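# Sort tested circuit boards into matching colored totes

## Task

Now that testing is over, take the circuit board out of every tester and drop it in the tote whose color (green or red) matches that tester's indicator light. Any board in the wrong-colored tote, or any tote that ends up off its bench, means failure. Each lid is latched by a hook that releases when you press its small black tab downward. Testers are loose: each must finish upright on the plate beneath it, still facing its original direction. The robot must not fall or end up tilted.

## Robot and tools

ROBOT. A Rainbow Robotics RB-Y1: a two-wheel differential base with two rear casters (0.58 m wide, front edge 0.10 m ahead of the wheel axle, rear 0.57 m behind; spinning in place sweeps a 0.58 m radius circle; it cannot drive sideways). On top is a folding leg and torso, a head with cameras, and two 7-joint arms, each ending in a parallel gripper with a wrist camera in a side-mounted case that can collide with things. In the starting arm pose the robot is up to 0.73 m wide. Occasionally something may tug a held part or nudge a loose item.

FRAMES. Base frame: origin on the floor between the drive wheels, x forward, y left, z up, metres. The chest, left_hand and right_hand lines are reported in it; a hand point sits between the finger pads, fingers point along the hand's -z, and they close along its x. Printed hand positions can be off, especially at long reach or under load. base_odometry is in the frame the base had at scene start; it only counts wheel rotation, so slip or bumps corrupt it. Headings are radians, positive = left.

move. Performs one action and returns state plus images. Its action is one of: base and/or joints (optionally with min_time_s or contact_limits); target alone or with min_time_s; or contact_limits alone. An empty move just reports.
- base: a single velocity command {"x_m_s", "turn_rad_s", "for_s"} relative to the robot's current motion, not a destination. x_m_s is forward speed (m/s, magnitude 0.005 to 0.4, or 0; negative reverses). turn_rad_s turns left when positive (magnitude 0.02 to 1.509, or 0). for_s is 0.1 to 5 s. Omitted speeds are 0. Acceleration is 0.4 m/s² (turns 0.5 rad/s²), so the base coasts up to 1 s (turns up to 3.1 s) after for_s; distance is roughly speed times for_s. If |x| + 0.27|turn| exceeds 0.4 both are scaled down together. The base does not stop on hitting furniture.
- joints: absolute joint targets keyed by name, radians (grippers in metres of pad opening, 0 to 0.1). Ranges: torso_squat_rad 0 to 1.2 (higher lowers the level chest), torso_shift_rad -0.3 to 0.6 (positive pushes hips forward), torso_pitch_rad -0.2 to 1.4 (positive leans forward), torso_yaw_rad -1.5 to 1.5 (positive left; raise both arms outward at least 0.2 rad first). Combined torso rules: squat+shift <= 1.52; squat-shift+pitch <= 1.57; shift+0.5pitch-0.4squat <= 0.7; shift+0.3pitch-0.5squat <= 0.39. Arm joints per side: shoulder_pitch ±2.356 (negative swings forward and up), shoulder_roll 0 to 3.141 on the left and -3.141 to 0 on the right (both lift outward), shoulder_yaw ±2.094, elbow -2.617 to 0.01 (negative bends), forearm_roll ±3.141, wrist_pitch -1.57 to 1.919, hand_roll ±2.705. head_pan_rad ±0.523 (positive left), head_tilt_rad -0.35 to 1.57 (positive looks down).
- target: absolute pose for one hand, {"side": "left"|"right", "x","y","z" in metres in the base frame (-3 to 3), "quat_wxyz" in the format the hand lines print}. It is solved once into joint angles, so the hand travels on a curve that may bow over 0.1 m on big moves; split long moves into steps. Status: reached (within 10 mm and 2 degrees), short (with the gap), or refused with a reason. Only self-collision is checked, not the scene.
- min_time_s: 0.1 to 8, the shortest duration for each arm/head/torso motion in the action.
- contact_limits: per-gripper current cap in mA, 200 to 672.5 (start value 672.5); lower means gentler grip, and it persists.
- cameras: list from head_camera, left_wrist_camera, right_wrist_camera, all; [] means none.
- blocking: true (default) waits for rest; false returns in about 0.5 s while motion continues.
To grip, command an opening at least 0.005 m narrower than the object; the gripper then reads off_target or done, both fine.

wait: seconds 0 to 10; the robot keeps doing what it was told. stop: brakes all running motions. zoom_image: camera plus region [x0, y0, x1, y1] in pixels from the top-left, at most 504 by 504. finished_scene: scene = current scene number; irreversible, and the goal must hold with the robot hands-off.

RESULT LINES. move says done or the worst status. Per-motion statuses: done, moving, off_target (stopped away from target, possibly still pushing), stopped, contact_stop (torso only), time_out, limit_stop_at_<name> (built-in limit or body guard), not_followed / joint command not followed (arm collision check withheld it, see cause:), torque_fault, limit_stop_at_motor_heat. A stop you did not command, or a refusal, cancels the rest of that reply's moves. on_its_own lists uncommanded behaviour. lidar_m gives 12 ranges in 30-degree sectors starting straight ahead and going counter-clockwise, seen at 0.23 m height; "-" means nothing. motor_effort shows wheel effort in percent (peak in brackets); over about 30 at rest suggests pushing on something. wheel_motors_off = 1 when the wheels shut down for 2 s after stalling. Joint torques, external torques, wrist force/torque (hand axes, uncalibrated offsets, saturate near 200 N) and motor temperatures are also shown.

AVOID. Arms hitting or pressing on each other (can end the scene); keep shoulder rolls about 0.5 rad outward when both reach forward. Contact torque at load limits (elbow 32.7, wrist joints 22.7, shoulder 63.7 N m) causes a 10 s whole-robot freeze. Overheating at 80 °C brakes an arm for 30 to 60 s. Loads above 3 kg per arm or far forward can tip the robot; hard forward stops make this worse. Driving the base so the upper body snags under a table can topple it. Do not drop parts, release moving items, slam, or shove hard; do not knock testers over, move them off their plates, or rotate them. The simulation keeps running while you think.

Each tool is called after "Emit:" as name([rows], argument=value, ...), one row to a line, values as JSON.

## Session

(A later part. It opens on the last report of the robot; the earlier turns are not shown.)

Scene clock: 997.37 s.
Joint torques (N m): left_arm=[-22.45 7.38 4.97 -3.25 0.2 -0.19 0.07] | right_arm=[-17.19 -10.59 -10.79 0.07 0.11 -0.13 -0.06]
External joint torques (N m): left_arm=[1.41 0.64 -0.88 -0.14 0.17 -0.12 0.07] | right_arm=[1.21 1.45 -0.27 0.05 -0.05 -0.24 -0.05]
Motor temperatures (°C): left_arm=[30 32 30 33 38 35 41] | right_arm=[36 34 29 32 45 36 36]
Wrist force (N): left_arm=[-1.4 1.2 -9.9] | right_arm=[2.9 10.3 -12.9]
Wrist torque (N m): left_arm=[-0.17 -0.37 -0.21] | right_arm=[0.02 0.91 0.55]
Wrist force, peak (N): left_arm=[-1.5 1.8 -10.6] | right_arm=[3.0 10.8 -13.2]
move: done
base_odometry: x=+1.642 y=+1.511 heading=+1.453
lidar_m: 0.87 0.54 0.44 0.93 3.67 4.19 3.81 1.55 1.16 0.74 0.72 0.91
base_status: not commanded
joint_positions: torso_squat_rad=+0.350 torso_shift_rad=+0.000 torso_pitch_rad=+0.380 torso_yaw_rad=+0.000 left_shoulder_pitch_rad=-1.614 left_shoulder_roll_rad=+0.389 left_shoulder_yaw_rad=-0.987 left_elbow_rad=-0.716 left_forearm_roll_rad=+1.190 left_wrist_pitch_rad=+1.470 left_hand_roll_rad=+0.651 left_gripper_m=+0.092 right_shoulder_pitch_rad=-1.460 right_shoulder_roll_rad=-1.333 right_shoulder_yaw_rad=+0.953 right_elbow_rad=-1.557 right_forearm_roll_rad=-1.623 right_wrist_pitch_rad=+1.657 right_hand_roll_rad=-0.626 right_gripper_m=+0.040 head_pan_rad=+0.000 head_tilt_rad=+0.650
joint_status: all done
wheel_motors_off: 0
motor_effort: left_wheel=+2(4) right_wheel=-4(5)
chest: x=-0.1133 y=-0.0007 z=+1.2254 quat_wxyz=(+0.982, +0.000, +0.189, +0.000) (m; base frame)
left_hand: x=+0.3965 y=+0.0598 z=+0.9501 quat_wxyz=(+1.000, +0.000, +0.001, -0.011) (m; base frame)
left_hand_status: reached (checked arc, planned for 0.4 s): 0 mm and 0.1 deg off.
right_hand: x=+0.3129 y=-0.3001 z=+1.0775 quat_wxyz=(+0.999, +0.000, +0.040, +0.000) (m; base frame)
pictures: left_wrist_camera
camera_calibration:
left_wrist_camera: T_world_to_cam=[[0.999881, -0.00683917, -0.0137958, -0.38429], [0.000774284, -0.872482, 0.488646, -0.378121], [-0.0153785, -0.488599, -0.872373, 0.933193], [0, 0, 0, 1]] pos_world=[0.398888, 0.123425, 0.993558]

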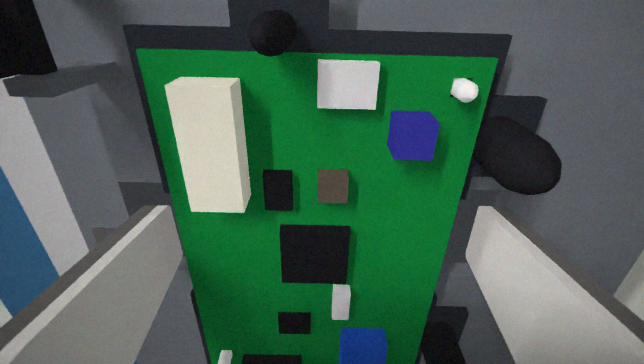

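Emit:
move(target={"side":"left","x":0.3966,"y":0.060,"z":0.938,"quat_wxyz":[1,0,0,-0.011]}, min_time_s=1, cameras=["left_wrist_camera"])

Emit:
zoom_image(camera="left_wrist_camera", region=[60, 100, 560, 364])

Scene clock: 1034.33 s.
Joint torques (N m): left_arm=[-21.36 4.93 4.3 -1.85 -0.06 -0.46 -0.23] | right_arm=[-17.26 -10.85 -10.69 0.25 0.06 -0.06 -0.12]
External joint torques (N m): left_arm=[2.44 -1.7 -1.32 1.26 -0.08 -0.38 -0.23] | right_arm=[1.14 1.19 -0.18 0.23 -0.1 -0.17 -0.12]
Motor temperatures (°C): left_arm=[31 32 29 33 38 35 41] | right_arm=[36 34 29 32 45 36 36]
Wrist force (N): left_arm=[-1.4 0.8 -9.9] | right_arm=[2.9 10.5 -12.9]
Wrist torque (N m): left_arm=[-0.14 -0.36 -0.21] | right_arm=[-0.03 0.90 0.53]
Wrist force, peak (N): left_arm=[-1.3 1.0 -9.9] | right_arm=[2.8 10.9 -13.1]
move: done
base_odometry: x=+1.642 y=+1.511 heading=+1.453
lidar_m: 0.86 0.53 0.44 0.94 3.67 4.20 3.80 1.56 1.17 0.76 0.72 0.90
base_status: not commanded
joint_positions: torso_squat_rad=+0.350 torso_shift_rad=+0.000 torso_pitch_rad=+0.380 torso_yaw_rad=+0.000 left_shoulder_pitch_rad=-1.601 left_shoulder_roll_rad=+0.373 left_shoulder_yaw_rad=-0.993 left_elbow_rad=-0.687 left_forearm_roll_rad=+1.182 left_wrist_pitch_rad=+1.442 left_hand_roll_rad=+0.638 left_gripper_m=+0.092 right_shoulder_pitch_rad=-1.460 right_shoulder_roll_rad=-1.333 right_shoulder_yaw_rad=+0.953 right_elbow_rad=-1.557 right_forearm_roll_rad=-1.623 right_wrist_pitch_rad=+1.657 right_hand_roll_rad=-0.626 right_gripper_m=+0.040 head_pan_rad=+0.000 head_tilt_rad=+0.650
joint_status: all done
wheel_motors_off: 0
motor_effort: left_wheel=+3(4) right_wheel=-3(5)
chest: x=-0.1133 y=-0.0007 z=+1.2254 quat_wxyz=(+0.982, +0.000, +0.189, +0.000) (m; base frame)
left_hand: x=+0.3963 y=+0.0603 z=+0.9387 quat_wxyz=(+1.000, +0.000, -0.001, -0.011) (m; base frame)
left_hand_status: reached (checked arc, planned for 1.0 s): 1 mm and 0.1 deg off.
right_hand: x=+0.3129 y=-0.3001 z=+1.0775 quat_wxyz=(+0.999, +0.000, +0.040, +0.000) (m; base frame)
pictures: left_wrist_camera
camera_calibration:
left_wrist_camera: T_world_to_cam=[[0.999918, -0.00648764, -0.0110681, -0.386833], [-0.000252391, -0.872497, 0.488619, -0.371702], [-0.0128269, -0.488576, -0.872427, 0.922473], [0, 0, 0, 1]] pos_world=[0.39854, 0.123879, 0.982129]

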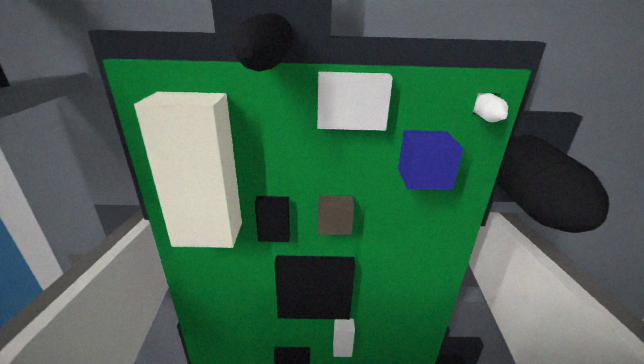

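Scaled by 1.008 from the camera's 644x364 image, which has a finer 920x520 frame.

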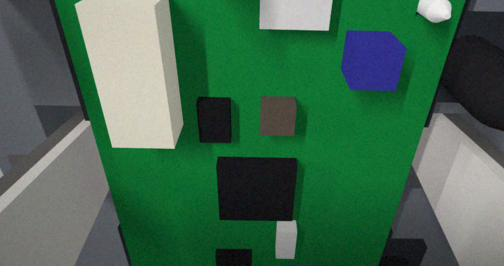

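Emit:
move(target={"side":"left","x":0.3966,"y":0.057,"z":0.9355,"quat_wxyz":[1,0,0,-0.011]}, min_time_s=1, cameras=[])

Emit:
move(target={"side":"left","x":0.3966,"y":0.057,"z":0.931,"quat_wxyz":[1,0,0,-0.011]}, min_time_s=1, cameras=["left_wrist_camera"])

Scene clock: 1043.43 s.
Joint torques (N m): left_arm=[-23.57 4.93 4 -1.89 -0.04 -0.53 -0.22] | right_arm=[-17.54 -10.61 -10.48 0.12 -0.07 -0.05 -0.13]
External joint torques (N m): left_arm=[0.25 -1.63 -1.38 1.22 -0.06 -0.46 -0.22] | right_arm=[0.85 1.43 0.03 0.1 -0.23 -0.17 -0.13]
Motor temperatures (°C): left_arm=[31 32 29 33 38 35 41] | right_arm=[36 34 29 32 45 36 36]
Wrist force (N): left_arm=[-2.6 1.3 -9.6] | right_arm=[3.1 10.4 -12.7]
Wrist torque (N m): left_arm=[-0.14 -0.36 -0.20] | right_arm=[-0.01 0.92 0.53]
Wrist force, peak (N): left_arm=[-2.8 1.0 -10.2] | right_arm=[2.8 10.8 -13.7]
move: done
base_odometry: x=+1.642 y=+1.511 heading=+1.453
lidar_m: 0.87 0.54 0.44 0.93 3.66 4.19 3.81 1.56 1.17 0.75 0.73 0.90
base_status: not commanded
joint_positions: torso_squat_rad=+0.350 torso_shift_rad=+0.000 torso_pitch_rad=+0.380 torso_yaw_rad=+0.000 left_shoulder_pitch_rad=-1.606 left_shoulder_roll_rad=+0.353 left_shoulder_yaw_rad=-0.994 left_elbow_rad=-0.654 left_forearm_roll_rad=+1.181 left_wrist_pitch_rad=+1.431 left_hand_roll_rad=+0.628 left_gripper_m=+0.092 right_shoulder_pitch_rad=-1.460 right_shoulder_roll_rad=-1.333 right_shoulder_yaw_rad=+0.953 right_elbow_rad=-1.557 right_forearm_roll_rad=-1.623 right_wrist_pitch_rad=+1.657 right_hand_roll_rad=-0.626 right_gripper_m=+0.040 head_pan_rad=+0.000 head_tilt_rad=+0.650
joint_status: all done
wheel_motors_off: 0
motor_effort: left_wheel=+4(4) right_wheel=-3(5)
chest: x=-0.1133 y=-0.0007 z=+1.2254 quat_wxyz=(+0.982, +0.000, +0.189, +0.000) (m; base frame)
left_hand: x=+0.3965 y=+0.0572 z=+0.9356 quat_wxyz=(+1.000, +0.000, -0.001, -0.011) (m; base frame)
left_hand_status: reached (checked arc, planned for 1.0 s): 0 mm and 0.1 deg off.
right_hand: x=+0.3129 y=-0.3001 z=+1.0775 quat_wxyz=(+0.999, +0.000, +0.040, +0.000) (m; base frame)
pictures: none
No camera images: "cameras" was empty.

Scene clock: 1044.77 s.
Joint torques (N m): left_arm=[-21.94 5.05 3.86 -1.72 -0.26 -0.97 -0.23] | right_arm=[-17.51 -10.55 -10.82 0.12 0.03 -0.12 -0.12]
External joint torques (N m): left_arm=[1.89 -1.47 -1.34 1.38 -0.28 -0.9 -0.23] | right_arm=[0.88 1.49 -0.3 0.11 -0.13 -0.23 -0.12]
Motor temperatures (°C): left_arm=[31 32 29 33 38 35 41] | right_arm=[36 34 29 32 45 36 36]
Wrist force (N): left_arm=[-4.6 1.1 -9.4] | right_arm=[2.7 10.4 -13.1]
Wrist torque (N m): left_arm=[-0.09 -0.38 -0.21] | right_arm=[0.01 0.88 0.52]
Wrist force, peak (N): left_arm=[-4.6 1.2 -9.5] | right_arm=[2.5 11.0 -13.2]
move: done
base_odometry: x=+1.642 y=+1.511 heading=+1.453
lidar_m: 0.86 0.54 0.44 0.93 3.67 4.19 3.80 1.56 1.17 0.76 0.72 0.91
base_status: not commanded
joint_positions: torso_squat_rad=+0.350 torso_shift_rad=+0.000 torso_pitch_rad=+0.380 torso_yaw_rad=+0.000 left_shoulder_pitch_rad=-1.605 left_shoulder_roll_rad=+0.341 left_shoulder_yaw_rad=-0.995 left_elbow_rad=-0.630 left_forearm_roll_rad=+1.179 left_wrist_pitch_rad=+1.419 left_hand_roll_rad=+0.617 left_gripper_m=+0.092 right_shoulder_pitch_rad=-1.460 right_shoulder_roll_rad=-1.333 right_shoulder_yaw_rad=+0.953 right_elbow_rad=-1.557 right_forearm_roll_rad=-1.623 right_wrist_pitch_rad=+1.657 right_hand_roll_rad=-0.626 right_gripper_m=+0.040 head_pan_rad=+0.000 head_tilt_rad=+0.650
joint_status: all done
wheel_motors_off: 0
motor_effort: left_wheel=+3(4) right_wheel=-3(4)
chest: x=-0.1133 y=-0.0007 z=+1.2254 quat_wxyz=(+0.982, +0.000, +0.189, +0.000) (m; base frame)
left_hand: x=+0.3966 y=+0.0571 z=+0.9313 quat_wxyz=(+1.000, +0.000, +0.000, -0.011) (m; base frame)
left_hand_status: reached (checked arc, planned for 1.0 s): 0 mm and 0.1 deg off.
right_hand: x=+0.3129 y=-0.3001 z=+1.0775 quat_wxyz=(+0.999, +0.000, +0.040, +0.000) (m; base frame)
pictures: left_wrist_camera
camera_calibration:
left_wrist_camera: T_world_to_cam=[[0.999912, -0.00637538, -0.0116145, -0.386682], [0.000114602, -0.872422, 0.488753, -0.371145], [-0.0132487, -0.488711, -0.872345, 0.91457], [0, 0, 0, 1]] pos_world=[0.398807, 0.1207, 0.974728]

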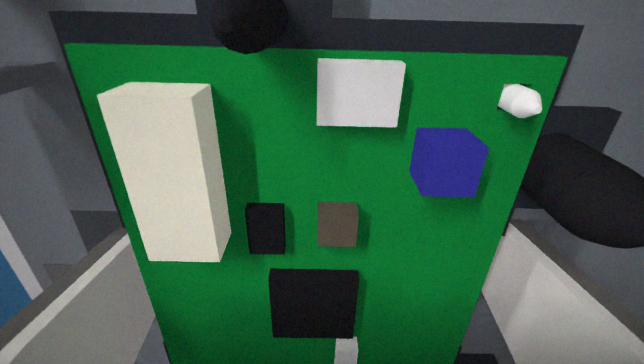

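No vertical contact; grip and lift.

Emit:
move(joints={"left_gripper_m":0.055}, cameras=["left_wrist_camera"])

Emit:
move(target={"side":"left","x":0.3966,"y":0.057,"z":0.955,"quat_wxyz":[1,0,0,-0.011]}, min_time_s=1, cameras=["left_wrist_camera"])

Scene clock: 1055.00 s.
Joint torques (N m): left_arm=[-23.62 6.99 4.38 -1.9 -0.77 -1.68 -0.06] | right_arm=[-17.34 -10.76 -10.61 0.16 0 -0.06 -0.14]
External joint torques (N m): left_arm=[0.2 0.47 -0.81 1.2 -0.79 -1.61 -0.06] | right_arm=[1.06 1.28 -0.09 0.14 -0.16 -0.17 -0.14]
Motor temperatures (°C): left_arm=[31 32 29 33 38 35 41] | right_arm=[36 34 29 32 45 36 36]
Wrist force (N): left_arm=[-9.6 0.9 -8.8] | right_arm=[2.7 10.4 -12.9]
Wrist torque (N m): left_arm=[-0.12 -0.35 -0.37] | right_arm=[0.01 0.86 0.53]
Wrist force, peak (N): left_arm=[-21.7 2.3 -5.1] | right_arm=[2.8 10.8 -13.2]
move: off_target
base_odometry: x=+1.642 y=+1.511 heading=+1.453
lidar_m: 0.87 0.54 0.44 0.93 3.67 4.20 3.81 1.55 1.17 0.75 0.71 0.90
base_status: not commanded
joint_positions: torso_squat_rad=+0.350 torso_shift_rad=+0.000 torso_pitch_rad=+0.380 torso_yaw_rad=+0.000 left_shoulder_pitch_rad=-1.604 left_shoulder_roll_rad=+0.341 left_shoulder_yaw_rad=-0.995 left_elbow_rad=-0.630 left_forearm_roll_rad=+1.179 left_wrist_pitch_rad=+1.420 left_hand_roll_rad=+0.616 left_gripper_m=+0.071 right_shoulder_pitch_rad=-1.460 right_shoulder_roll_rad=-1.333 right_shoulder_yaw_rad=+0.953 right_elbow_rad=-1.557 right_forearm_roll_rad=-1.623 right_wrist_pitch_rad=+1.657 right_hand_roll_rad=-0.626 right_gripper_m=+0.040 head_pan_rad=+0.000 head_tilt_rad=+0.650
joint_status: left_gripper_m off_target (ended at +0.071, target +0.055)
wheel_motors_off: 0
motor_effort: left_wheel=+3(5) right_wheel=-2(5)
chest: x=-0.1134 y=-0.0007 z=+1.2254 quat_wxyz=(+0.982, +0.000, +0.189, +0.000) (m; base frame)
left_hand: x=+0.3962 y=+0.0569 z=+0.9311 quat_wxyz=(+1.000, +0.000, +0.000, -0.011) (m; base frame)
right_hand: x=+0.3128 y=-0.3001 z=+1.0776 quat_wxyz=(+0.999, +0.000, +0.040, +0.000) (m; base frame)
pictures: left_wrist_camera
camera_calibration:
left_wrist_camera: T_world_to_cam=[[0.999903, -0.00667893, -0.012213, -0.385722], [0.000142291, -0.872423, 0.488751, -0.371196], [-0.0139193, -0.488705, -0.872338, 0.914613], [0, 0, 0, 1]] pos_world=[0.398468, 0.12056, 0.974563]

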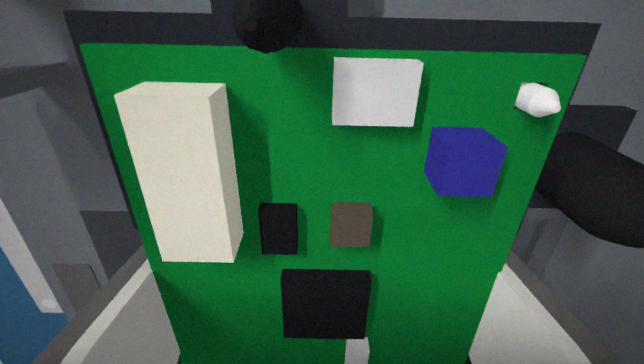

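Scene clock: 1056.33 s.
Joint torques (N m): left_arm=[-23.28 7.74 6.9 -3.43 0.41 0.24 0.39] | right_arm=[-17.58 -10.79 -10.73 0.15 -0.01 -0.09 -0.22]
External joint torques (N m): left_arm=[0.62 0.99 1.02 -0.33 0.39 0.31 0.39] | right_arm=[0.82 1.25 -0.22 0.13 -0.17 -0.2 -0.21]
Motor temperatures (°C): left_arm=[31 32 29 33 38 35 41] | right_arm=[36 34 29 32 45 36 36]
Wrist force (N): left_arm=[-1.3 1.3 -10.0] | right_arm=[2.9 10.6 -13.0]
Wrist torque (N m): left_arm=[-0.20 -0.34 -0.21] | right_arm=[-0.03 0.90 0.54]
Wrist force, peak (N): left_arm=[-6.0 -6.6 -19.0] | right_arm=[3.0 10.8 -13.3]
move: done
base_odometry: x=+1.642 y=+1.511 heading=+1.453
lidar_m: 0.86 0.54 0.44 0.93 3.67 4.19 3.80 1.56 1.17 0.74 0.72 0.90
base_status: not commanded
joint_positions: torso_squat_rad=+0.350 torso_shift_rad=+0.000 torso_pitch_rad=+0.380 torso_yaw_rad=+0.000 left_shoulder_pitch_rad=-1.623 left_shoulder_roll_rad=+0.387 left_shoulder_yaw_rad=-0.985 left_elbow_rad=-0.718 left_forearm_roll_rad=+1.192 left_wrist_pitch_rad=+1.479 left_hand_roll_rad=+0.657 left_gripper_m=+0.071 right_shoulder_pitch_rad=-1.460 right_shoulder_roll_rad=-1.333 right_shoulder_yaw_rad=+0.953 right_elbow_rad=-1.557 right_forearm_roll_rad=-1.623 right_wrist_pitch_rad=+1.657 right_hand_roll_rad=-0.626 right_gripper_m=+0.040 head_pan_rad=+0.000 head_tilt_rad=+0.650
joint_status: all done
wheel_motors_off: 0
motor_effort: left_wheel=+3(5) right_wheel=-3(4)
chest: x=-0.1133 y=-0.0007 z=+1.2254 quat_wxyz=(+0.982, +0.000, +0.189, +0.000) (m; base frame)
left_hand: x=+0.3966 y=+0.0569 z=+0.9547 quat_wxyz=(+1.000, +0.000, +0.001, -0.011) (m; base frame)
left_hand_status: reached (checked arc, planned for 1.0 s): 0 mm and 0.1 deg off.
right_hand: x=+0.3128 y=-0.3001 z=+1.0775 quat_wxyz=(+0.999, +0.000, +0.040, +0.000) (m; base frame)
pictures: left_wrist_camera
camera_calibration:
left_wrist_camera: T_world_to_cam=[[0.999885, -0.00693038, -0.0134889, -0.384595], [0.000533886, -0.872831, 0.488022, -0.38219], [-0.0151557, -0.487973, -0.872727, 0.936026], [0, 0, 0, 1]] pos_world=[0.398941, 0.120503, 0.998225]

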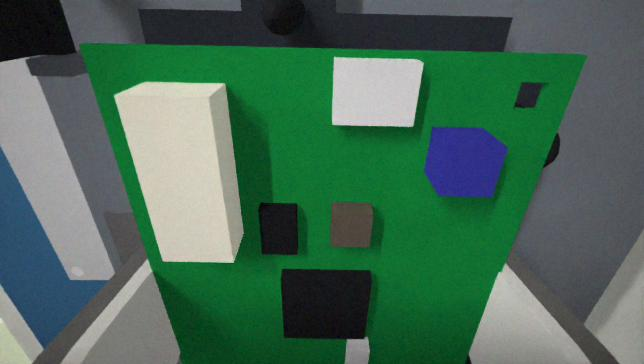

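Emit:
move(target={"side":"left","x":0.39,"y":0.07,"z":1.06,"quat_wxyz":[1,0,0,-0.011]}, min_time_s=1.2, cameras=[])

Emit:
move(joints={"torso_pitch_rad":0.3}, cameras=[])

Emit:
move(target={"side":"left","x":0.30,"y":0.18,"z":1.12,"quat_wxyz":[1,0,0,0]}, min_time_s=1.2, cameras=["head_camera"])

Emit:
move(base={"x_m_s":-0.3,"for_s":2.0}, cameras=["head_camera"])

Emit:
move(base={"turn_rad_s":0.8,"for_s":3.033}, joints={"head_tilt_rad":0.4}, cameras=["head_camera"])

Scene clock: 1067.00 s.
Joint torques (N m): left_arm=[-22.53 8.05 8.38 -2.97 0.32 0.11 0.27] | right_arm=[-17.22 -10.64 -10.75 0.1 0.04 -0.06 -0.15]
External joint torques (N m): left_arm=[1.22 0.51 0.63 -0.29 0.29 0.17 0.27] | right_arm=[1.18 1.4 -0.23 0.08 -0.12 -0.18 -0.14]
Motor temperatures (°C): left_arm=[31 32 29 33 38 35 41] | right_arm=[36 34 29 32 45 36 36]
Wrist force (N): left_arm=[-1.5 0.7 -10.4] | right_arm=[3.0 10.7 -13.1]
Wrist torque (N m): left_arm=[-0.10 -0.38 -0.24] | right_arm=[-0.05 0.92 0.52]
Wrist force, peak (N): left_arm=[-1.5 1.0 -10.7] | right_arm=[2.8 10.7 -13.4]
move: done
base_odometry: x=+1.642 y=+1.511 heading=+1.453
lidar_m: 0.87 0.54 0.44 0.93 3.67 4.20 3.81 1.55 1.17 0.75 0.71 0.90
base_status: not commanded
joint_positions: torso_squat_rad=+0.350 torso_shift_rad=+0.000 torso_pitch_rad=+0.380 torso_yaw_rad=+0.000 left_shoulder_pitch_rad=-1.719 left_shoulder_roll_rad=+0.564 left_shoulder_yaw_rad=-0.913 left_elbow_rad=-0.997 left_forearm_roll_rad=+1.277 left_wrist_pitch_rad=+1.715 left_hand_roll_rad=+0.776 left_gripper_m=+0.071 right_shoulder_pitch_rad=-1.460 right_shoulder_roll_rad=-1.333 right_shoulder_yaw_rad=+0.953 right_elbow_rad=-1.557 right_forearm_roll_rad=-1.623 right_wrist_pitch_rad=+1.657 right_hand_roll_rad=-0.626 right_gripper_m=+0.040 head_pan_rad=+0.000 head_tilt_rad=+0.650
joint_status: all done
wheel_motors_off: 0
motor_effort: left_wheel=+4(5) right_wheel=-3(3)
chest: x=-0.1133 y=-0.0007 z=+1.2254 quat_wxyz=(+0.982, +0.000, +0.189, +0.000) (m; base frame)
left_hand: x=+0.3900 y=+0.0700 z=+1.0599 quat_wxyz=(+1.000, +0.000, +0.001, -0.011) (m; base frame)
left_hand_status: reached (checked arc, planned for 1.2 s): 0 mm and 0.1 deg off.
right_hand: x=+0.3128 y=-0.3001 z=+1.0775 quat_wxyz=(+0.999, +0.000, +0.040, +0.000) (m; base frame)
pictures: none
No camera images: "cameras" was empty.

Scene clock: 1068.07 s.
Joint torques (N m): left_arm=[-22.5 8.48 8.46 -2.5 0.24 0.01 0.23] | right_arm=[-17.5 -10.07 -10.5 0.53 0.16 -0.13 -0.14]
External joint torques (N m): left_arm=[1.34 0.57 0.63 -0.21 0.33 0.18 0.23] | right_arm=[1.24 1.25 0.08 0.2 -0.1 -0.11 -0.14]
Motor temperatures (°C): left_arm=[31 32 29 33 38 35 41] | right_arm=[36 34 29 32 45 36 36]
Wrist force (N): left_arm=[-2.1 0.7 -10.5] | right_arm=[2.3 10.8 -13.0]
Wrist torque (N m): left_arm=[-0.08 -0.42 -0.24] | right_arm=[-0.06 0.83 0.52]
Wrist force, peak (N): left_arm=[-1.5 0.8 -10.8] | right_arm=[3.1 10.7 -13.3]
move: done
base_odometry: x=+1.642 y=+1.511 heading=+1.453
lidar_m: 0.87 0.53 0.44 0.92 3.66 4.19 3.80 1.55 1.17 0.75 0.72 0.90
base_status: not commanded
joint_positions: torso_squat_rad=+0.350 torso_shift_rad=+0.000 torso_pitch_rad=+0.300 torso_yaw_rad=+0.000 left_shoulder_pitch_rad=-1.719 left_shoulder_roll_rad=+0.564 left_shoulder_yaw_rad=-0.913 left_elbow_rad=-0.997 left_forearm_roll_rad=+1.277 left_wrist_pitch_rad=+1.715 left_hand_roll_rad=+0.776 left_gripper_m=+0.071 right_shoulder_pitch_rad=-1.460 right_shoulder_roll_rad=-1.333 right_shoulder_yaw_rad=+0.953 right_elbow_rad=-1.557 right_forearm_roll_rad=-1.623 right_wrist_pitch_rad=+1.657 right_hand_roll_rad=-0.626 right_gripper_m=+0.040 head_pan_rad=+0.000 head_tilt_rad=+0.650
joint_status: all done
wheel_motors_off: 0
motor_effort: left_wheel=+3(4) right_wheel=-3(3)
chest: x=-0.1366 y=-0.0007 z=+1.2337 quat_wxyz=(+0.989, +0.000, +0.149, +0.000) (m; base frame)
left_hand: x=+0.3783 y=+0.0700 z=+1.1090 quat_wxyz=(+0.999, +0.001, -0.039, -0.011) (m; base frame)
right_hand: x=+0.3000 y=-0.3001 z=+1.1203 quat_wxyz=(+1.000, +0.000, +0.000, +0.000) (m; base frame)
pictures: none
No camera images: "cameras" was empty.

Scene clock: 1069.67 s.
Joint torques (N m): left_arm=[-18.11 8.63 11 -1.43 0.25 0.12 0.27] | right_arm=[-17.86 -10.07 -10.73 0.53 0.07 -0.06 -0.11]
External joint torques (N m): left_arm=[1.55 0.09 1.02 -0.46 0.22 0.17 0.27] | right_arm=[0.88 1.25 -0.15 0.2 -0.18 -0.03 -0.11]
Motor temperatures (°C): left_arm=[31 32 30 33 38 35 41] | right_arm=[36 34 29 32 45 36 36]
Wrist force (N): left_arm=[-1.4 0.8 -10.2] | right_arm=[2.2 10.5 -13.1]
Wrist torque (N m): left_arm=[-0.13 -0.38 -0.23] | right_arm=[-0.02 0.83 0.54]
Wrist force, peak (N): left_arm=[-1.8 0.5 -10.9] | right_arm=[2.3 10.8 -13.3]
move: done
base_odometry: x=+1.642 y=+1.511 heading=+1.453
lidar_m: 0.87 0.53 0.44 0.93 3.66 4.20 3.80 1.56 1.18 0.75 0.72 0.90
base_status: not commanded
joint_positions: torso_squat_rad=+0.350 torso_shift_rad=+0.000 torso_pitch_rad=+0.300 torso_yaw_rad=+0.000 left_shoulder_pitch_rad=-1.495 left_shoulder_roll_rad=+1.013 left_shoulder_yaw_rad=-0.836 left_elbow_rad=-1.591 left_forearm_roll_rad=+1.490 left_wrist_pitch_rad=+1.803 left_hand_roll_rad=+0.926 left_gripper_m=+0.071 right_shoulder_pitch_rad=-1.460 right_shoulder_roll_rad=-1.333 right_shoulder_yaw_rad=+0.953 right_elbow_rad=-1.557 right_forearm_roll_rad=-1.623 right_wrist_pitch_rad=+1.657 right_hand_roll_rad=-0.626 right_gripper_m=+0.040 head_pan_rad=+0.000 head_tilt_rad=+0.650
joint_status: all done
wheel_motors_off: 0
motor_effort: left_wheel=+3(5) right_wheel=-1(4)
chest: x=-0.1366 y=-0.0007 z=+1.2337 quat_wxyz=(+0.989, +0.000, +0.149, +0.000) (m; base frame)
left_hand: x=+0.3000 y=+0.1800 z=+1.1200 quat_wxyz=(+1.000, +0.000, +0.000, +0.000) (m; base frame)
left_hand_status: reached (checked arc, planned for 1.2 s): 0 mm and 0.1 deg off.
right_hand: x=+0.3000 y=-0.3001 z=+1.1202 quat_wxyz=(+1.000, +0.000, +0.000, +0.000) (m; base frame)
pictures: head_camera
camera_calibration:
head_camera: T_world_to_cam=[[0.0309965, -0.998754, 0.0391186, -0.0562393], [-0.789057, -0.0484748, -0.612405, 0.882881], [0.613538, -0.0118844, -0.789576, 1.09348], [0, 0, 0, 1]] pos_world=[0.0274934, -0.000376324, 1.40627]

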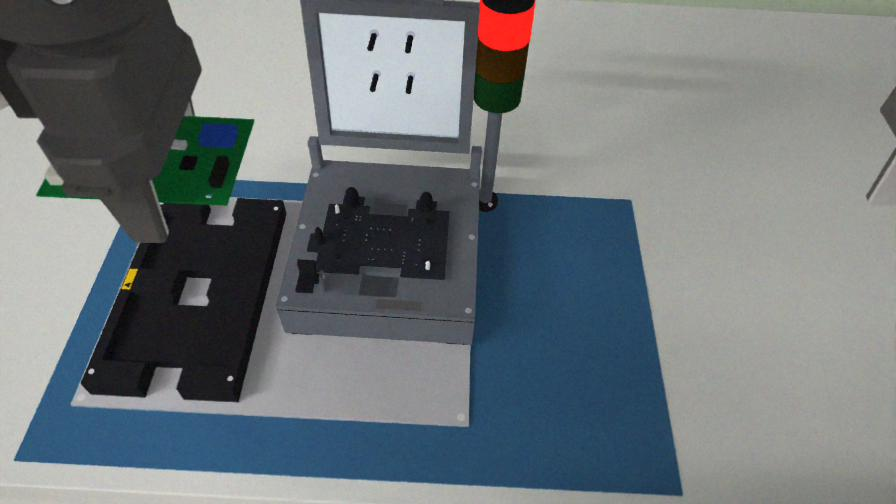

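Scene clock: 1072.77 s.
Joint torques (N m): left_arm=[-18.39 8.58 10.75 -0.97 0.24 -0.03 0.23] | right_arm=[-17.55 -10.13 -10.49 0.34 0.18 -0.19 -0.08]
External joint torques (N m): left_arm=[1.27 0.04 0.77 0 0.21 0.02 0.23] | right_arm=[1.19 1.19 0.1 0 -0.08 -0.16 -0.08]
Motor temperatures (°C): left_arm=[31 32 30 33 38 35 41] | right_arm=[36 34 29 32 45 36 36]
Wrist force (N): left_arm=[-1.2 0.9 -10.2] | right_arm=[2.4 10.5 -12.7]
Wrist torque (N m): left_arm=[-0.14 -0.35 -0.23] | right_arm=[-0.01 0.85 0.53]
Wrist force, peak (N): left_arm=[-1.4 0.7 -10.6] | right_arm=[2.3 10.7 -13.3]
move: done
base_odometry: x=+1.571 y=+0.915 heading=+1.453
lidar_m: 1.46 0.91 1.18 3.52 3.69 3.63 3.48 1.52 1.15 1.11 1.14 1.05
base_status: done (sent for 2 of 2 s)
joint_positions: torso_squat_rad=+0.350 torso_shift_rad=+0.000 torso_pitch_rad=+0.300 torso_yaw_rad=+0.000 left_shoulder_pitch_rad=-1.495 left_shoulder_roll_rad=+1.013 left_shoulder_yaw_rad=-0.836 left_elbow_rad=-1.591 left_forearm_roll_rad=+1.490 left_wrist_pitch_rad=+1.803 left_hand_roll_rad=+0.926 left_gripper_m=+0.071 right_shoulder_pitch_rad=-1.460 right_shoulder_roll_rad=-1.333 right_shoulder_yaw_rad=+0.953 right_elbow_rad=-1.557 right_forearm_roll_rad=-1.623 right_wrist_pitch_rad=+1.657 right_hand_roll_rad=-0.626 right_gripper_m=+0.040 head_pan_rad=+0.000 head_tilt_rad=+0.650
joint_status: not commanded
wheel_motors_off: 0
motor_effort: left_wheel=+6(28) right_wheel=+0(22)
chest: x=-0.1367 y=-0.0007 z=+1.2337 quat_wxyz=(+0.989, +0.000, +0.149, +0.000) (m; base frame)
left_hand: x=+0.2999 y=+0.1800 z=+1.1201 quat_wxyz=(+1.000, +0.000, +0.000, +0.000) (m; base frame)
right_hand: x=+0.2999 y=-0.3001 z=+1.1203 quat_wxyz=(+1.000, +0.000, +0.000, +0.000) (m; base frame)
pictures: head_camera
camera_calibration:
head_camera: T_world_to_cam=[[0.0309931, -0.998754, 0.0391215, -0.0562419], [-0.789, -0.0484751, -0.612478, 0.88294], [0.613612, -0.0118843, -0.789519, 1.09346], [0, 0, 0, 1]] pos_world=[0.0274238, -0.000376213, 1.40629]

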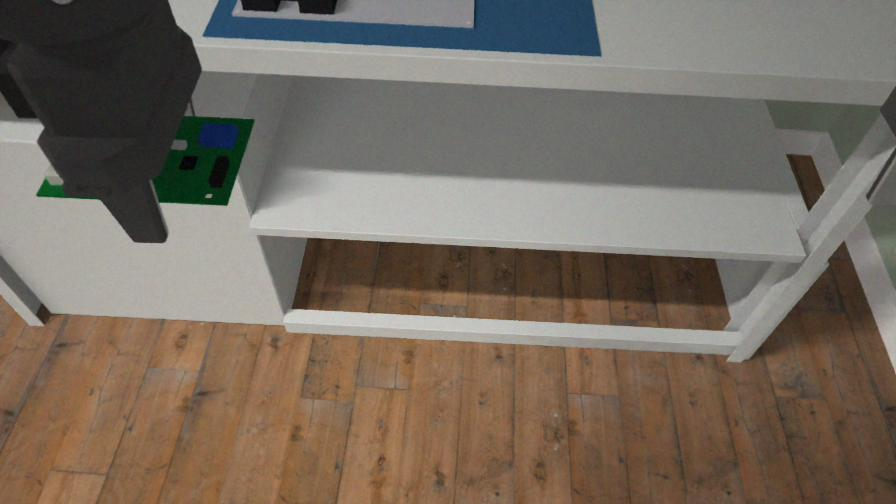

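Scene clock: 1077.70 s.
Joint torques (N m): left_arm=[-18.25 8.62 10.7 -1.06 0.28 0.02 0.25] | right_arm=[-17.6 -10.09 -10.46 0.43 0.14 -0.23 -0.08]
External joint torques (N m): left_arm=[1.42 0.08 0.72 -0.09 0.25 0.08 0.25] | right_arm=[1.13 1.23 0.12 0.1 -0.12 -0.21 -0.08]
Motor temperatures (°C): left_arm=[31 32 30 33 38 35 41] | right_arm=[36 34 29 32 45 36 36]
Wrist force (N): left_arm=[-1.5 0.9 -10.4] | right_arm=[2.4 10.8 -12.7]
Wrist torque (N m): left_arm=[-0.14 -0.38 -0.23] | right_arm=[-0.03 0.87 0.52]
Wrist force, peak (N): left_arm=[-1.3 0.8 -10.6] | right_arm=[2.4 10.9 -13.2]
move: done
base_odometry: x=+1.571 y=+0.915 heading=-2.404
lidar_m: 3.86 3.48 1.88 1.20 1.08 1.10 1.04 1.50 0.94 1.03 2.68 3.54
base_status: done (sent for 3.03 of 3.03 s)
joint_positions: torso_squat_rad=+0.350 torso_shift_rad=+0.000 torso_pitch_rad=+0.300 torso_yaw_rad=+0.000 left_shoulder_pitch_rad=-1.495 left_shoulder_roll_rad=+1.013 left_shoulder_yaw_rad=-0.836 left_elbow_rad=-1.591 left_forearm_roll_rad=+1.490 left_wrist_pitch_rad=+1.803 left_hand_roll_rad=+0.926 left_gripper_m=+0.071 right_shoulder_pitch_rad=-1.460 right_shoulder_roll_rad=-1.333 right_shoulder_yaw_rad=+0.953 right_elbow_rad=-1.557 right_forearm_roll_rad=-1.623 right_wrist_pitch_rad=+1.657 right_hand_roll_rad=-0.626 right_gripper_m=+0.040 head_pan_rad=+0.000 head_tilt_rad=+0.400
joint_status: all done
wheel_motors_off: 0
motor_effort: left_wheel=+1(26) right_wheel=+1(28)
chest: x=-0.1367 y=-0.0007 z=+1.2337 quat_wxyz=(+0.989, +0.000, +0.149, +0.000) (m; base frame)
left_hand: x=+0.3000 y=+0.1800 z=+1.1201 quat_wxyz=(+1.000, +0.000, +0.000, +0.000) (m; base frame)
right_hand: x=+0.3000 y=-0.3001 z=+1.1203 quat_wxyz=(+1.000, +0.000, +0.000, +0.000) (m; base frame)
pictures: head_camera
camera_calibration:
head_camera: T_world_to_cam=[[0.0201267, -0.998758, 0.0455676, -0.0659958], [-0.613011, -0.0483323, -0.788595, 1.1427], [0.789818, -0.0120616, -0.613222, 0.853362], [0, 0, 0, 1]] pos_world=[0.0278154, -0.000391675, 1.42744]

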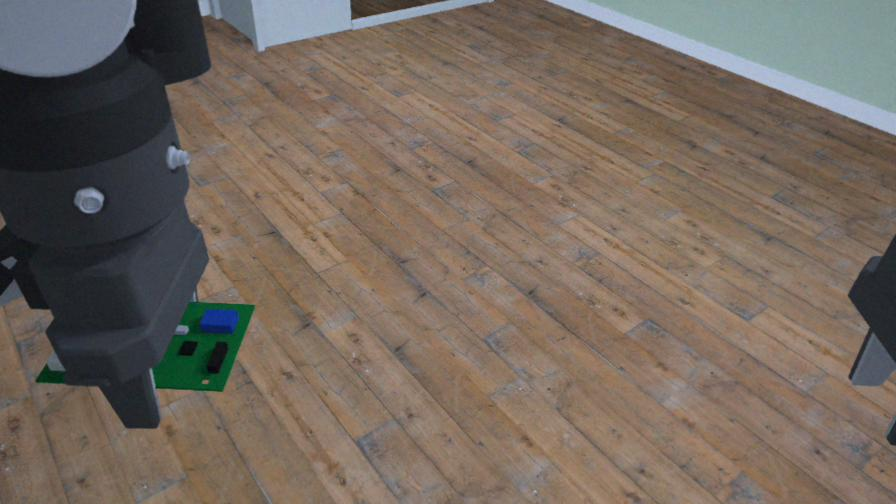

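Emit:
move(base={"x_m_s":0.4,"for_s":5}, cameras=[])

Emit:
move(base={"x_m_s":0.4,"for_s":3.533}, cameras=[])

Emit:
move(base={"turn_rad_s":0.5,"for_s":1.367}, cameras=["head_camera"])

Scene clock: 1088.90 s.
Joint torques (N m): left_arm=[-18.45 8.29 10.59 -0.99 0.26 -0.02 0.27] | right_arm=[-17.56 -10 -10.61 0.52 0.15 -0.14 -0.08]
External joint torques (N m): left_arm=[1.22 -0.25 0.61 -0.02 0.23 0.04 0.27] | right_arm=[1.18 1.33 -0.03 0.19 -0.1 -0.12 -0.08]
Motor temperatures (°C): left_arm=[31 32 30 33 38 35 41] | right_arm=[36 34 29 32 45 36 36]
Wrist force (N): left_arm=[-1.5 0.7 -10.4] | right_arm=[2.4 10.6 -13.0]
Wrist torque (N m): left_arm=[-0.12 -0.39 -0.23] | right_arm=[-0.04 0.86 0.53]
Wrist force, peak (N): left_arm=[-1.5 0.9 -10.7] | right_arm=[2.7 11.0 -13.1]
move: done
base_odometry: x=+0.091 y=-0.431 heading=-2.403
lidar_m: 2.68 1.94 1.94 2.38 2.35 2.37 2.90 2.35 2.77 2.49 2.26 2.28
base_status: done (sent for 5 of 5 s)
joint_positions: torso_squat_rad=+0.350 torso_shift_rad=+0.000 torso_pitch_rad=+0.300 torso_yaw_rad=+0.000 left_shoulder_pitch_rad=-1.495 left_shoulder_roll_rad=+1.013 left_shoulder_yaw_rad=-0.836 left_elbow_rad=-1.591 left_forearm_roll_rad=+1.490 left_wrist_pitch_rad=+1.803 left_hand_roll_rad=+0.926 left_gripper_m=+0.071 right_shoulder_pitch_rad=-1.460 right_shoulder_roll_rad=-1.333 right_shoulder_yaw_rad=+0.953 right_elbow_rad=-1.557 right_forearm_roll_rad=-1.623 right_wrist_pitch_rad=+1.657 right_hand_roll_rad=-0.626 right_gripper_m=+0.040 head_pan_rad=+0.000 head_tilt_rad=+0.400
joint_status: not commanded
wheel_motors_off: 0
motor_effort: left_wheel=+0(27) right_wheel=-2(29)
chest: x=-0.1366 y=-0.0007 z=+1.2337 quat_wxyz=(+0.989, +0.000, +0.149, +0.000) (m; base frame)
left_hand: x=+0.3000 y=+0.1800 z=+1.1200 quat_wxyz=(+1.000, +0.000, +0.000, +0.000) (m; base frame)
right_hand: x=+0.3000 y=-0.3001 z=+1.1202 quat_wxyz=(+1.000, +0.000, +0.000, +0.000) (m; base frame)
pictures: none
No camera images: "cameras" was empty.

Scene clock: 1093.90 s.
Joint torques (N m): left_arm=[-18.47 8.4 10.39 -0.94 0.27 0.1 0.24] | right_arm=[-17.74 -9.89 -10.46 0.37 0.06 -0.08 -0.14]
External joint torques (N m): left_arm=[1.19 -0.15 0.41 0.04 0.24 0.15 0.24] | right_arm=[1 1.43 0.13 0.04 -0.2 -0.06 -0.14]
Motor temperatures (°C): left_arm=[30 32 30 33 38 35 41] | right_arm=[36 34 29 32 45 36 36]
Wrist force (N): left_arm=[-1.2 0.9 -10.4] | right_arm=[2.5 10.5 -13.0]
Wrist torque (N m): left_arm=[-0.12 -0.36 -0.21] | right_arm=[-0.02 0.88 0.52]
Wrist force, peak (N): left_arm=[-1.4 0.9 -10.5] | right_arm=[2.6 10.8 -13.2]
move: done
base_odometry: x=-0.954 y=-1.382 heading=-2.403
lidar_m: 1.28 1.13 0.86 1.08 2.39 3.27 3.82 3.58 2.38 1.51 1.36 1.38
base_status: done (sent for 3.53 of 3.53 s)
joint_positions: torso_squat_rad=+0.350 torso_shift_rad=+0.000 torso_pitch_rad=+0.300 torso_yaw_rad=+0.000 left_shoulder_pitch_rad=-1.495 left_shoulder_roll_rad=+1.013 left_shoulder_yaw_rad=-0.836 left_elbow_rad=-1.591 left_forearm_roll_rad=+1.490 left_wrist_pitch_rad=+1.803 left_hand_roll_rad=+0.926 left_gripper_m=+0.071 right_shoulder_pitch_rad=-1.460 right_shoulder_roll_rad=-1.333 right_shoulder_yaw_rad=+0.953 right_elbow_rad=-1.557 right_forearm_roll_rad=-1.623 right_wrist_pitch_rad=+1.657 right_hand_roll_rad=-0.626 right_gripper_m=+0.040 head_pan_rad=+0.000 head_tilt_rad=+0.400
joint_status: not commanded
wheel_motors_off: 0
motor_effort: left_wheel=+1(26) right_wheel=-1(21)
chest: x=-0.1366 y=-0.0007 z=+1.2337 quat_wxyz=(+0.989, +0.000, +0.149, +0.000) (m; base frame)
left_hand: x=+0.3000 y=+0.1800 z=+1.1200 quat_wxyz=(+1.000, +0.000, +0.000, +0.000) (m; base frame)
right_hand: x=+0.3000 y=-0.3001 z=+1.1202 quat_wxyz=(+1.000, +0.000, +0.000, +0.000) (m; base frame)
pictures: none
No camera images: "cameras" was empty.

Scene clock: 1096.57 s.
Joint torques (N m): left_arm=[-18.43 8.47 10.62 -0.91 0.25 0.08 0.25] | right_arm=[-17.53 -10.12 -10.64 0.47 0.12 -0.13 -0.21]
External joint torques (N m): left_arm=[1.23 -0.07 0.64 0.07 0.22 0.14 0.25] | right_arm=[1.21 1.2 -0.05 0.14 -0.13 -0.11 -0.21]
Motor temperatures (°C): left_arm=[30 32 30 33 38 35 41] | right_arm=[36 34 29 32 45 36 36]
Wrist force (N): left_arm=[-1.3 1.2 -10.1] | right_arm=[2.5 10.7 -13.1]
Wrist torque (N m): left_arm=[-0.18 -0.35 -0.22] | right_arm=[-0.05 0.87 0.51]
Wrist force, peak (N): left_arm=[-1.3 0.9 -10.6] | right_arm=[2.2 11.0 -13.3]
move: done
base_odometry: x=-0.954 y=-1.382 heading=-1.720
lidar_m: 0.87 0.89 1.37 3.22 3.36 3.58 3.53 1.98 1.45 1.39 1.28 1.42
base_status: done (sent for 1.37 of 1.37 s)
joint_positions: torso_squat_rad=+0.350 torso_shift_rad=+0.000 torso_pitch_rad=+0.300 torso_yaw_rad=+0.000 left_shoulder_pitch_rad=-1.495 left_shoulder_roll_rad=+1.013 left_shoulder_yaw_rad=-0.836 left_elbow_rad=-1.591 left_forearm_roll_rad=+1.490 left_wrist_pitch_rad=+1.803 left_hand_roll_rad=+0.926 left_gripper_m=+0.071 right_shoulder_pitch_rad=-1.460 right_shoulder_roll_rad=-1.333 right_shoulder_yaw_rad=+0.953 right_elbow_rad=-1.557 right_forearm_roll_rad=-1.623 right_wrist_pitch_rad=+1.657 right_hand_roll_rad=-0.626 right_gripper_m=+0.040 head_pan_rad=+0.000 head_tilt_rad=+0.400
joint_status: not commanded
wheel_motors_off: 0
motor_effort: left_wheel=-1(27) right_wheel=+2(25)
chest: x=-0.1366 y=-0.0007 z=+1.2337 quat_wxyz=(+0.989, +0.000, +0.149, +0.000) (m; base frame)
left_hand: x=+0.3000 y=+0.1800 z=+1.1200 quat_wxyz=(+1.000, +0.000, +0.000, +0.000) (m; base frame)
right_hand: x=+0.3000 y=-0.3001 z=+1.1202 quat_wxyz=(+1.000, +0.000, +0.000, +0.000) (m; base frame)
pictures: head_camera
camera_calibration:
head_camera: T_world_to_cam=[[0.0201307, -0.998758, 0.0455666, -0.0659934], [-0.613095, -0.0483326, -0.788529, 1.14263], [0.789753, -0.012063, -0.613307, 0.853412], [0, 0, 0, 1]] pos_world=[0.0278877, -0.000390266, 1.42741]

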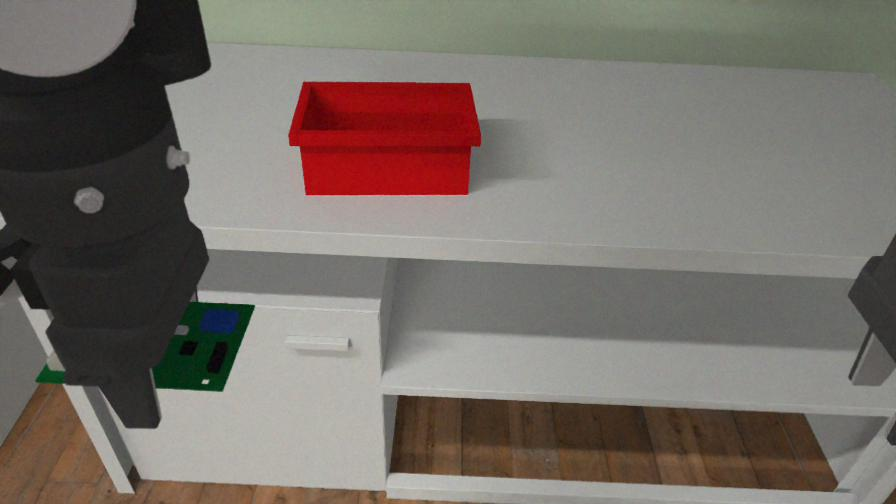

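Emit:
move(base={"x_m_s":0.2,"for_s":2.9}, joints={"head_tilt_rad":0.65}, cameras=["head_camera"])

Scene clock: 1118.93 s.
Joint torques (N m): left_arm=[-18.49 8.45 10.61 -0.91 0.15 0.01 0.31] | right_arm=[-17.47 -10.34 -10.67 0.42 0.15 -0.12 -0.06]
External joint torques (N m): left_arm=[1.18 -0.09 0.62 0.07 0.12 0.06 0.31] | right_arm=[1.26 0.99 -0.08 0.09 -0.1 -0.1 -0.06]
Motor temperatures (°C): left_arm=[30 32 30 33 38 35 41] | right_arm=[36 34 29 32 45 36 36]
Wrist force (N): left_arm=[-1.3 0.9 -10.2] | right_arm=[2.4 10.6 -12.9]
Wrist torque (N m): left_arm=[-0.15 -0.37 -0.23] | right_arm=[-0.02 0.88 0.52]
Wrist force, peak (N): left_arm=[-1.4 0.8 -10.7] | right_arm=[2.4 11.0 -13.1]
move: done
base_odometry: x=-1.040 y=-1.956 heading=-1.720
lidar_m: 0.46 0.30 0.40 1.10 3.34 4.14 4.11 1.98 1.45 1.00 1.02 0.97
base_status: done (sent for 2.9 of 2.9 s)
joint_positions: torso_squat_rad=+0.350 torso_shift_rad=+0.000 torso_pitch_rad=+0.300 torso_yaw_rad=+0.000 left_shoulder_pitch_rad=-1.495 left_shoulder_roll_rad=+1.013 left_shoulder_yaw_rad=-0.836 left_elbow_rad=-1.591 left_forearm_roll_rad=+1.490 left_wrist_pitch_rad=+1.803 left_hand_roll_rad=+0.926 left_gripper_m=+0.071 right_shoulder_pitch_rad=-1.460 right_shoulder_roll_rad=-1.333 right_shoulder_yaw_rad=+0.953 right_elbow_rad=-1.557 right_forearm_roll_rad=-1.623 right_wrist_pitch_rad=+1.657 right_hand_roll_rad=-0.626 right_gripper_m=+0.040 head_pan_rad=+0.000 head_tilt_rad=+0.650
joint_status: all done
wheel_motors_off: 0
motor_effort: left_wheel=-1(25) right_wheel=-2(30)
chest: x=-0.1365 y=-0.0007 z=+1.2337 quat_wxyz=(+0.989, +0.000, +0.149, +0.000) (m; base frame)
left_hand: x=+0.3000 y=+0.1800 z=+1.1200 quat_wxyz=(+1.000, +0.000, +0.000, +0.000) (m; base frame)
right_hand: x=+0.3001 y=-0.3001 z=+1.1202 quat_wxyz=(+1.000, +0.000, +0.000, +0.000) (m; base frame)
pictures: head_camera
camera_calibration:
head_camera: T_world_to_cam=[[0.0309984, -0.998754, 0.0391185, -0.0562362], [-0.789142, -0.0484746, -0.612295, 0.882797], [0.613428, -0.0118899, -0.789661, 1.09351], [0, 0, 0, 1]] pos_world=[0.0276051, -0.000371117, 1.40624]

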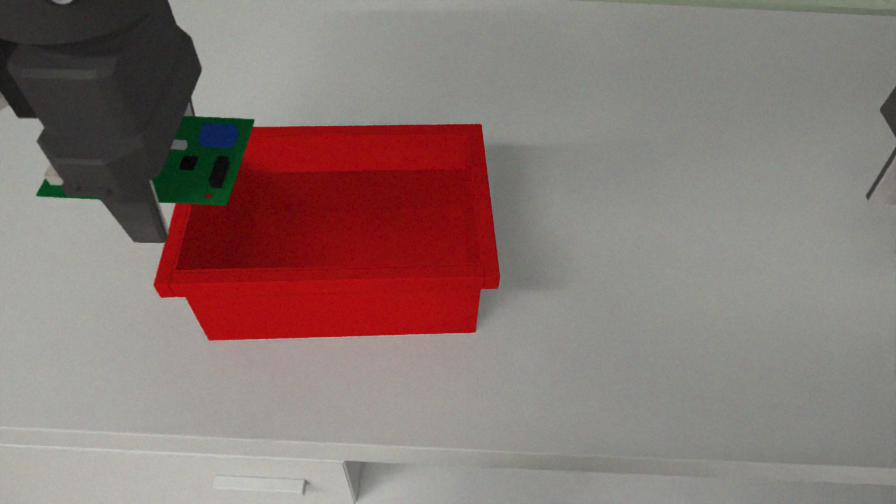

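Emit:
move(target={"side":"left","x":0.40,"y":0.095,"z":1.07,"quat_wxyz":[1,0,0,0]}, cameras=[])

Emit:
move(joints={"torso_pitch_rad":0.38}, cameras=[])

Emit:
move(target={"side":"left","x":0.418,"y":0.09,"z":0.98,"quat_wxyz":[1,0,0,0]}, cameras=["head_camera","left_wrist_camera"])

Scene clock: 1149.80 s.
Joint torques (N m): left_arm=[-23.11 8.51 4.33 -1.57 0.19 -0.07 0.3] | right_arm=[-17.67 -10.05 -10.46 0.48 0.1 -0.14 -0.12]
External joint torques (N m): left_arm=[1.79 0.16 -1.11 0.89 0.17 0.02 0.3] | right_arm=[1.06 1.28 0.12 0.15 -0.16 -0.12 -0.12]
Motor temperatures (°C): left_arm=[30 32 30 33 38 35 41] | right_arm=[36 34 29 32 45 36 36]
Wrist force (N): left_arm=[-1.6 0.8 -10.5] | right_arm=[2.5 11.0 -12.8]
Wrist torque (N m): left_arm=[-0.10 -0.37 -0.23] | right_arm=[-0.07 0.87 0.53]
Wrist force, peak (N): left_arm=[-1.9 0.0 -10.9] | right_arm=[2.3 11.0 -13.2]
move: done
base_odometry: x=-1.040 y=-1.956 heading=-1.720
lidar_m: 0.46 0.30 0.40 1.11 3.33 4.14 4.11 1.98 1.45 1.00 1.02 0.97
base_status: not commanded
joint_positions: torso_squat_rad=+0.350 torso_shift_rad=+0.000 torso_pitch_rad=+0.300 torso_yaw_rad=+0.000 left_shoulder_pitch_rad=-1.740 left_shoulder_roll_rad=+0.466 left_shoulder_yaw_rad=-0.954 left_elbow_rad=-0.627 left_forearm_roll_rad=+1.293 left_wrist_pitch_rad=+1.635 left_hand_roll_rad=+0.551 left_gripper_m=+0.071 right_shoulder_pitch_rad=-1.460 right_shoulder_roll_rad=-1.333 right_shoulder_yaw_rad=+0.953 right_elbow_rad=-1.557 right_forearm_roll_rad=-1.623 right_wrist_pitch_rad=+1.657 right_hand_roll_rad=-0.626 right_gripper_m=+0.040 head_pan_rad=+0.000 head_tilt_rad=+0.650
joint_status: all done
wheel_motors_off: 0
motor_effort: left_wheel=+1(3) right_wheel=-2(3)
chest: x=-0.1366 y=-0.0007 z=+1.2337 quat_wxyz=(+0.989, +0.000, +0.149, +0.000) (m; base frame)
left_hand: x=+0.3992 y=+0.0950 z=+1.0702 quat_wxyz=(+1.000, -0.001, -0.004, +0.000) (m; base frame)
left_hand_status: reached (checked arc, planned for 1.3 s): 1 mm and 0.5 deg off.
right_hand: x=+0.3000 y=-0.3001 z=+1.1203 quat_wxyz=(+1.000, +0.000, +0.000, +0.000) (m; base frame)
pictures: none
No camera images: "cameras" was empty.

Scene clock: 1150.87 s.
Joint torques (N m): left_arm=[-23.43 8.16 4.37 -1.83 0.19 0 0.27] | right_arm=[-17.26 -10.9 -10.52 0.14 -0.01 -0.04 -0.17]
External joint torques (N m): left_arm=[1.27 0.21 -1.01 0.86 0.09 -0.04 0.27] | right_arm=[1.14 1.14 0 0.12 -0.17 -0.15 -0.16]
Motor temperatures (°C): left_arm=[30 32 30 33 38 35 41] | right_arm=[36 34 29 32 45 36 36]
Wrist force (N): left_arm=[-1.1 0.8 -10.2] | right_arm=[2.6 10.7 -13.0]
Wrist torque (N m): left_arm=[-0.10 -0.33 -0.22] | right_arm=[-0.03 0.90 0.52]
Wrist force, peak (N): left_arm=[-0.9 1.0 -11.0] | right_arm=[3.0 10.5 -13.5]
move: done
base_odometry: x=-1.040 y=-1.956 heading=-1.720
lidar_m: 0.46 0.30 0.41 1.11 3.32 4.14 4.11 1.98 1.44 0.99 1.02 0.97
base_status: not commanded
joint_positions: torso_squat_rad=+0.350 torso_shift_rad=+0.000 torso_pitch_rad=+0.380 torso_yaw_rad=+0.000 left_shoulder_pitch_rad=-1.740 left_shoulder_roll_rad=+0.466 left_shoulder_yaw_rad=-0.954 left_elbow_rad=-0.627 left_forearm_roll_rad=+1.293 left_wrist_pitch_rad=+1.635 left_hand_roll_rad=+0.551 left_gripper_m=+0.071 right_shoulder_pitch_rad=-1.460 right_shoulder_roll_rad=-1.333 right_shoulder_yaw_rad=+0.953 right_elbow_rad=-1.557 right_forearm_roll_rad=-1.623 right_wrist_pitch_rad=+1.657 right_hand_roll_rad=-0.626 right_gripper_m=+0.040 head_pan_rad=+0.000 head_tilt_rad=+0.650
joint_status: all done
wheel_motors_off: 0
motor_effort: left_wheel=+2(4) right_wheel=-4(4)
chest: x=-0.1133 y=-0.0007 z=+1.2254 quat_wxyz=(+0.982, +0.000, +0.189, +0.000) (m; base frame)
left_hand: x=+0.4077 y=+0.0950 z=+1.0196 quat_wxyz=(+0.999, -0.001, +0.036, +0.000) (m; base frame)
right_hand: x=+0.3129 y=-0.3001 z=+1.0775 quat_wxyz=(+0.999, +0.000, +0.040, +0.000) (m; base frame)
pictures: none
No camera images: "cameras" was empty.

Scene clock: 1151.67 s.
Joint torques (N m): left_arm=[-23.43 7.34 5.07 -3.12 0.29 0.08 0.31] | right_arm=[-17.12 -10.78 -10.44 0.19 -0.12 0 -0.12]
External joint torques (N m): left_arm=[1.09 -0.3 -0.35 -0.39 0.28 0.16 0.31] | right_arm=[1.28 1.26 0.08 0.18 -0.28 -0.12 -0.12]
Motor temperatures (°C): left_arm=[30 32 30 33 38 35 41] | right_arm=[36 34 29 32 45 36 36]
Wrist force (N): left_arm=[-1.5 0.8 -10.5] | right_arm=[2.7 10.5 -12.9]
Wrist torque (N m): left_arm=[-0.11 -0.38 -0.23] | right_arm=[0.00 0.88 0.52]
Wrist force, peak (N): left_arm=[-1.5 0.8 -11.4] | right_arm=[2.9 10.9 -13.3]
move: done
base_odometry: x=-1.040 y=-1.956 heading=-1.720
lidar_m: 0.46 0.30 0.40 1.11 3.32 4.14 4.11 1.99 1.45 1.00 1.02 0.97
base_status: not commanded
joint_positions: torso_squat_rad=+0.350 torso_shift_rad=+0.000 torso_pitch_rad=+0.380 torso_yaw_rad=+0.000 left_shoulder_pitch_rad=-1.676 left_shoulder_roll_rad=+0.439 left_shoulder_yaw_rad=-0.982 left_elbow_rad=-0.636 left_forearm_roll_rad=+1.240 left_wrist_pitch_rad=+1.500 left_hand_roll_rad=+0.568 left_gripper_m=+0.071 right_shoulder_pitch_rad=-1.460 right_shoulder_roll_rad=-1.333 right_shoulder_yaw_rad=+0.953 right_elbow_rad=-1.557 right_forearm_roll_rad=-1.623 right_wrist_pitch_rad=+1.657 right_hand_roll_rad=-0.626 right_gripper_m=+0.040 head_pan_rad=+0.000 head_tilt_rad=+0.650
joint_status: all done
wheel_motors_off: 0
motor_effort: left_wheel=+2(3) right_wheel=-1(4)
chest: x=-0.1133 y=-0.0007 z=+1.2254 quat_wxyz=(+0.982, +0.000, +0.189, +0.000) (m; base frame)
left_hand: x=+0.4177 y=+0.0903 z=+0.9802 quat_wxyz=(+1.000, +0.000, -0.001, +0.000) (m; base frame)
left_hand_status: reached (checked arc, planned for 0.3 s): 0 mm and 0.1 deg off.
right_hand: x=+0.3129 y=-0.3001 z=+1.0775 quat_wxyz=(+0.999, +0.000, +0.040, +0.000) (m; base frame)
pictures: head_camera, left_wrist_camera
camera_calibration:
head_camera: T_world_to_cam=[[0.0340696, -0.998752, 0.0365256, -0.0531042], [-0.835479, -0.0485182, -0.547376, 0.811297], [0.548465, -0.0118675, -0.83609, 1.12227], [0, 0, 0, 1]] pos_world=[0.0641039, -0.000356703, 1.38434]
left_wrist_camera: T_world_to_cam=[[0.999825, 0.0155851, -0.0103304, -0.410251], [0.0186457, -0.872344, 0.488537, -0.3736], [-0.00139776, -0.488644, -0.872482, 0.968935], [0, 0, 0, 1]] pos_world=[0.418499, 0.153951, 1.02366]

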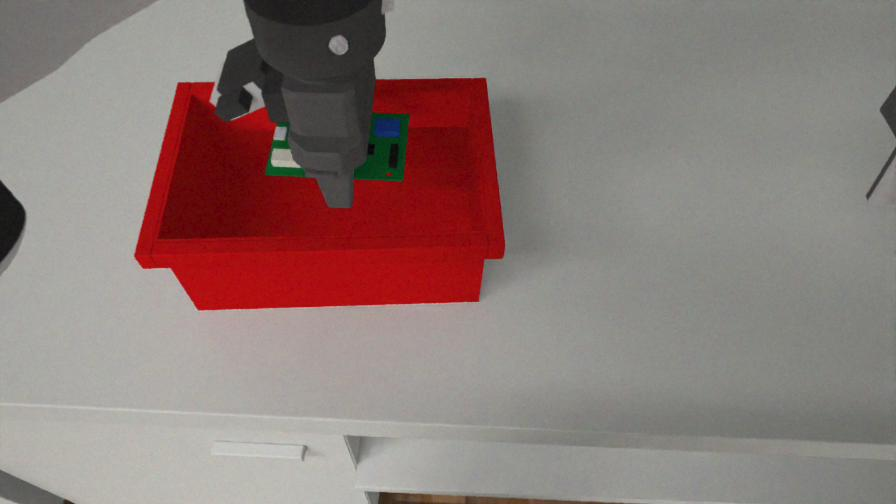

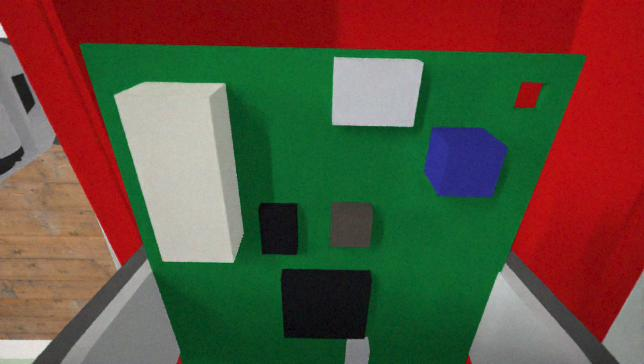

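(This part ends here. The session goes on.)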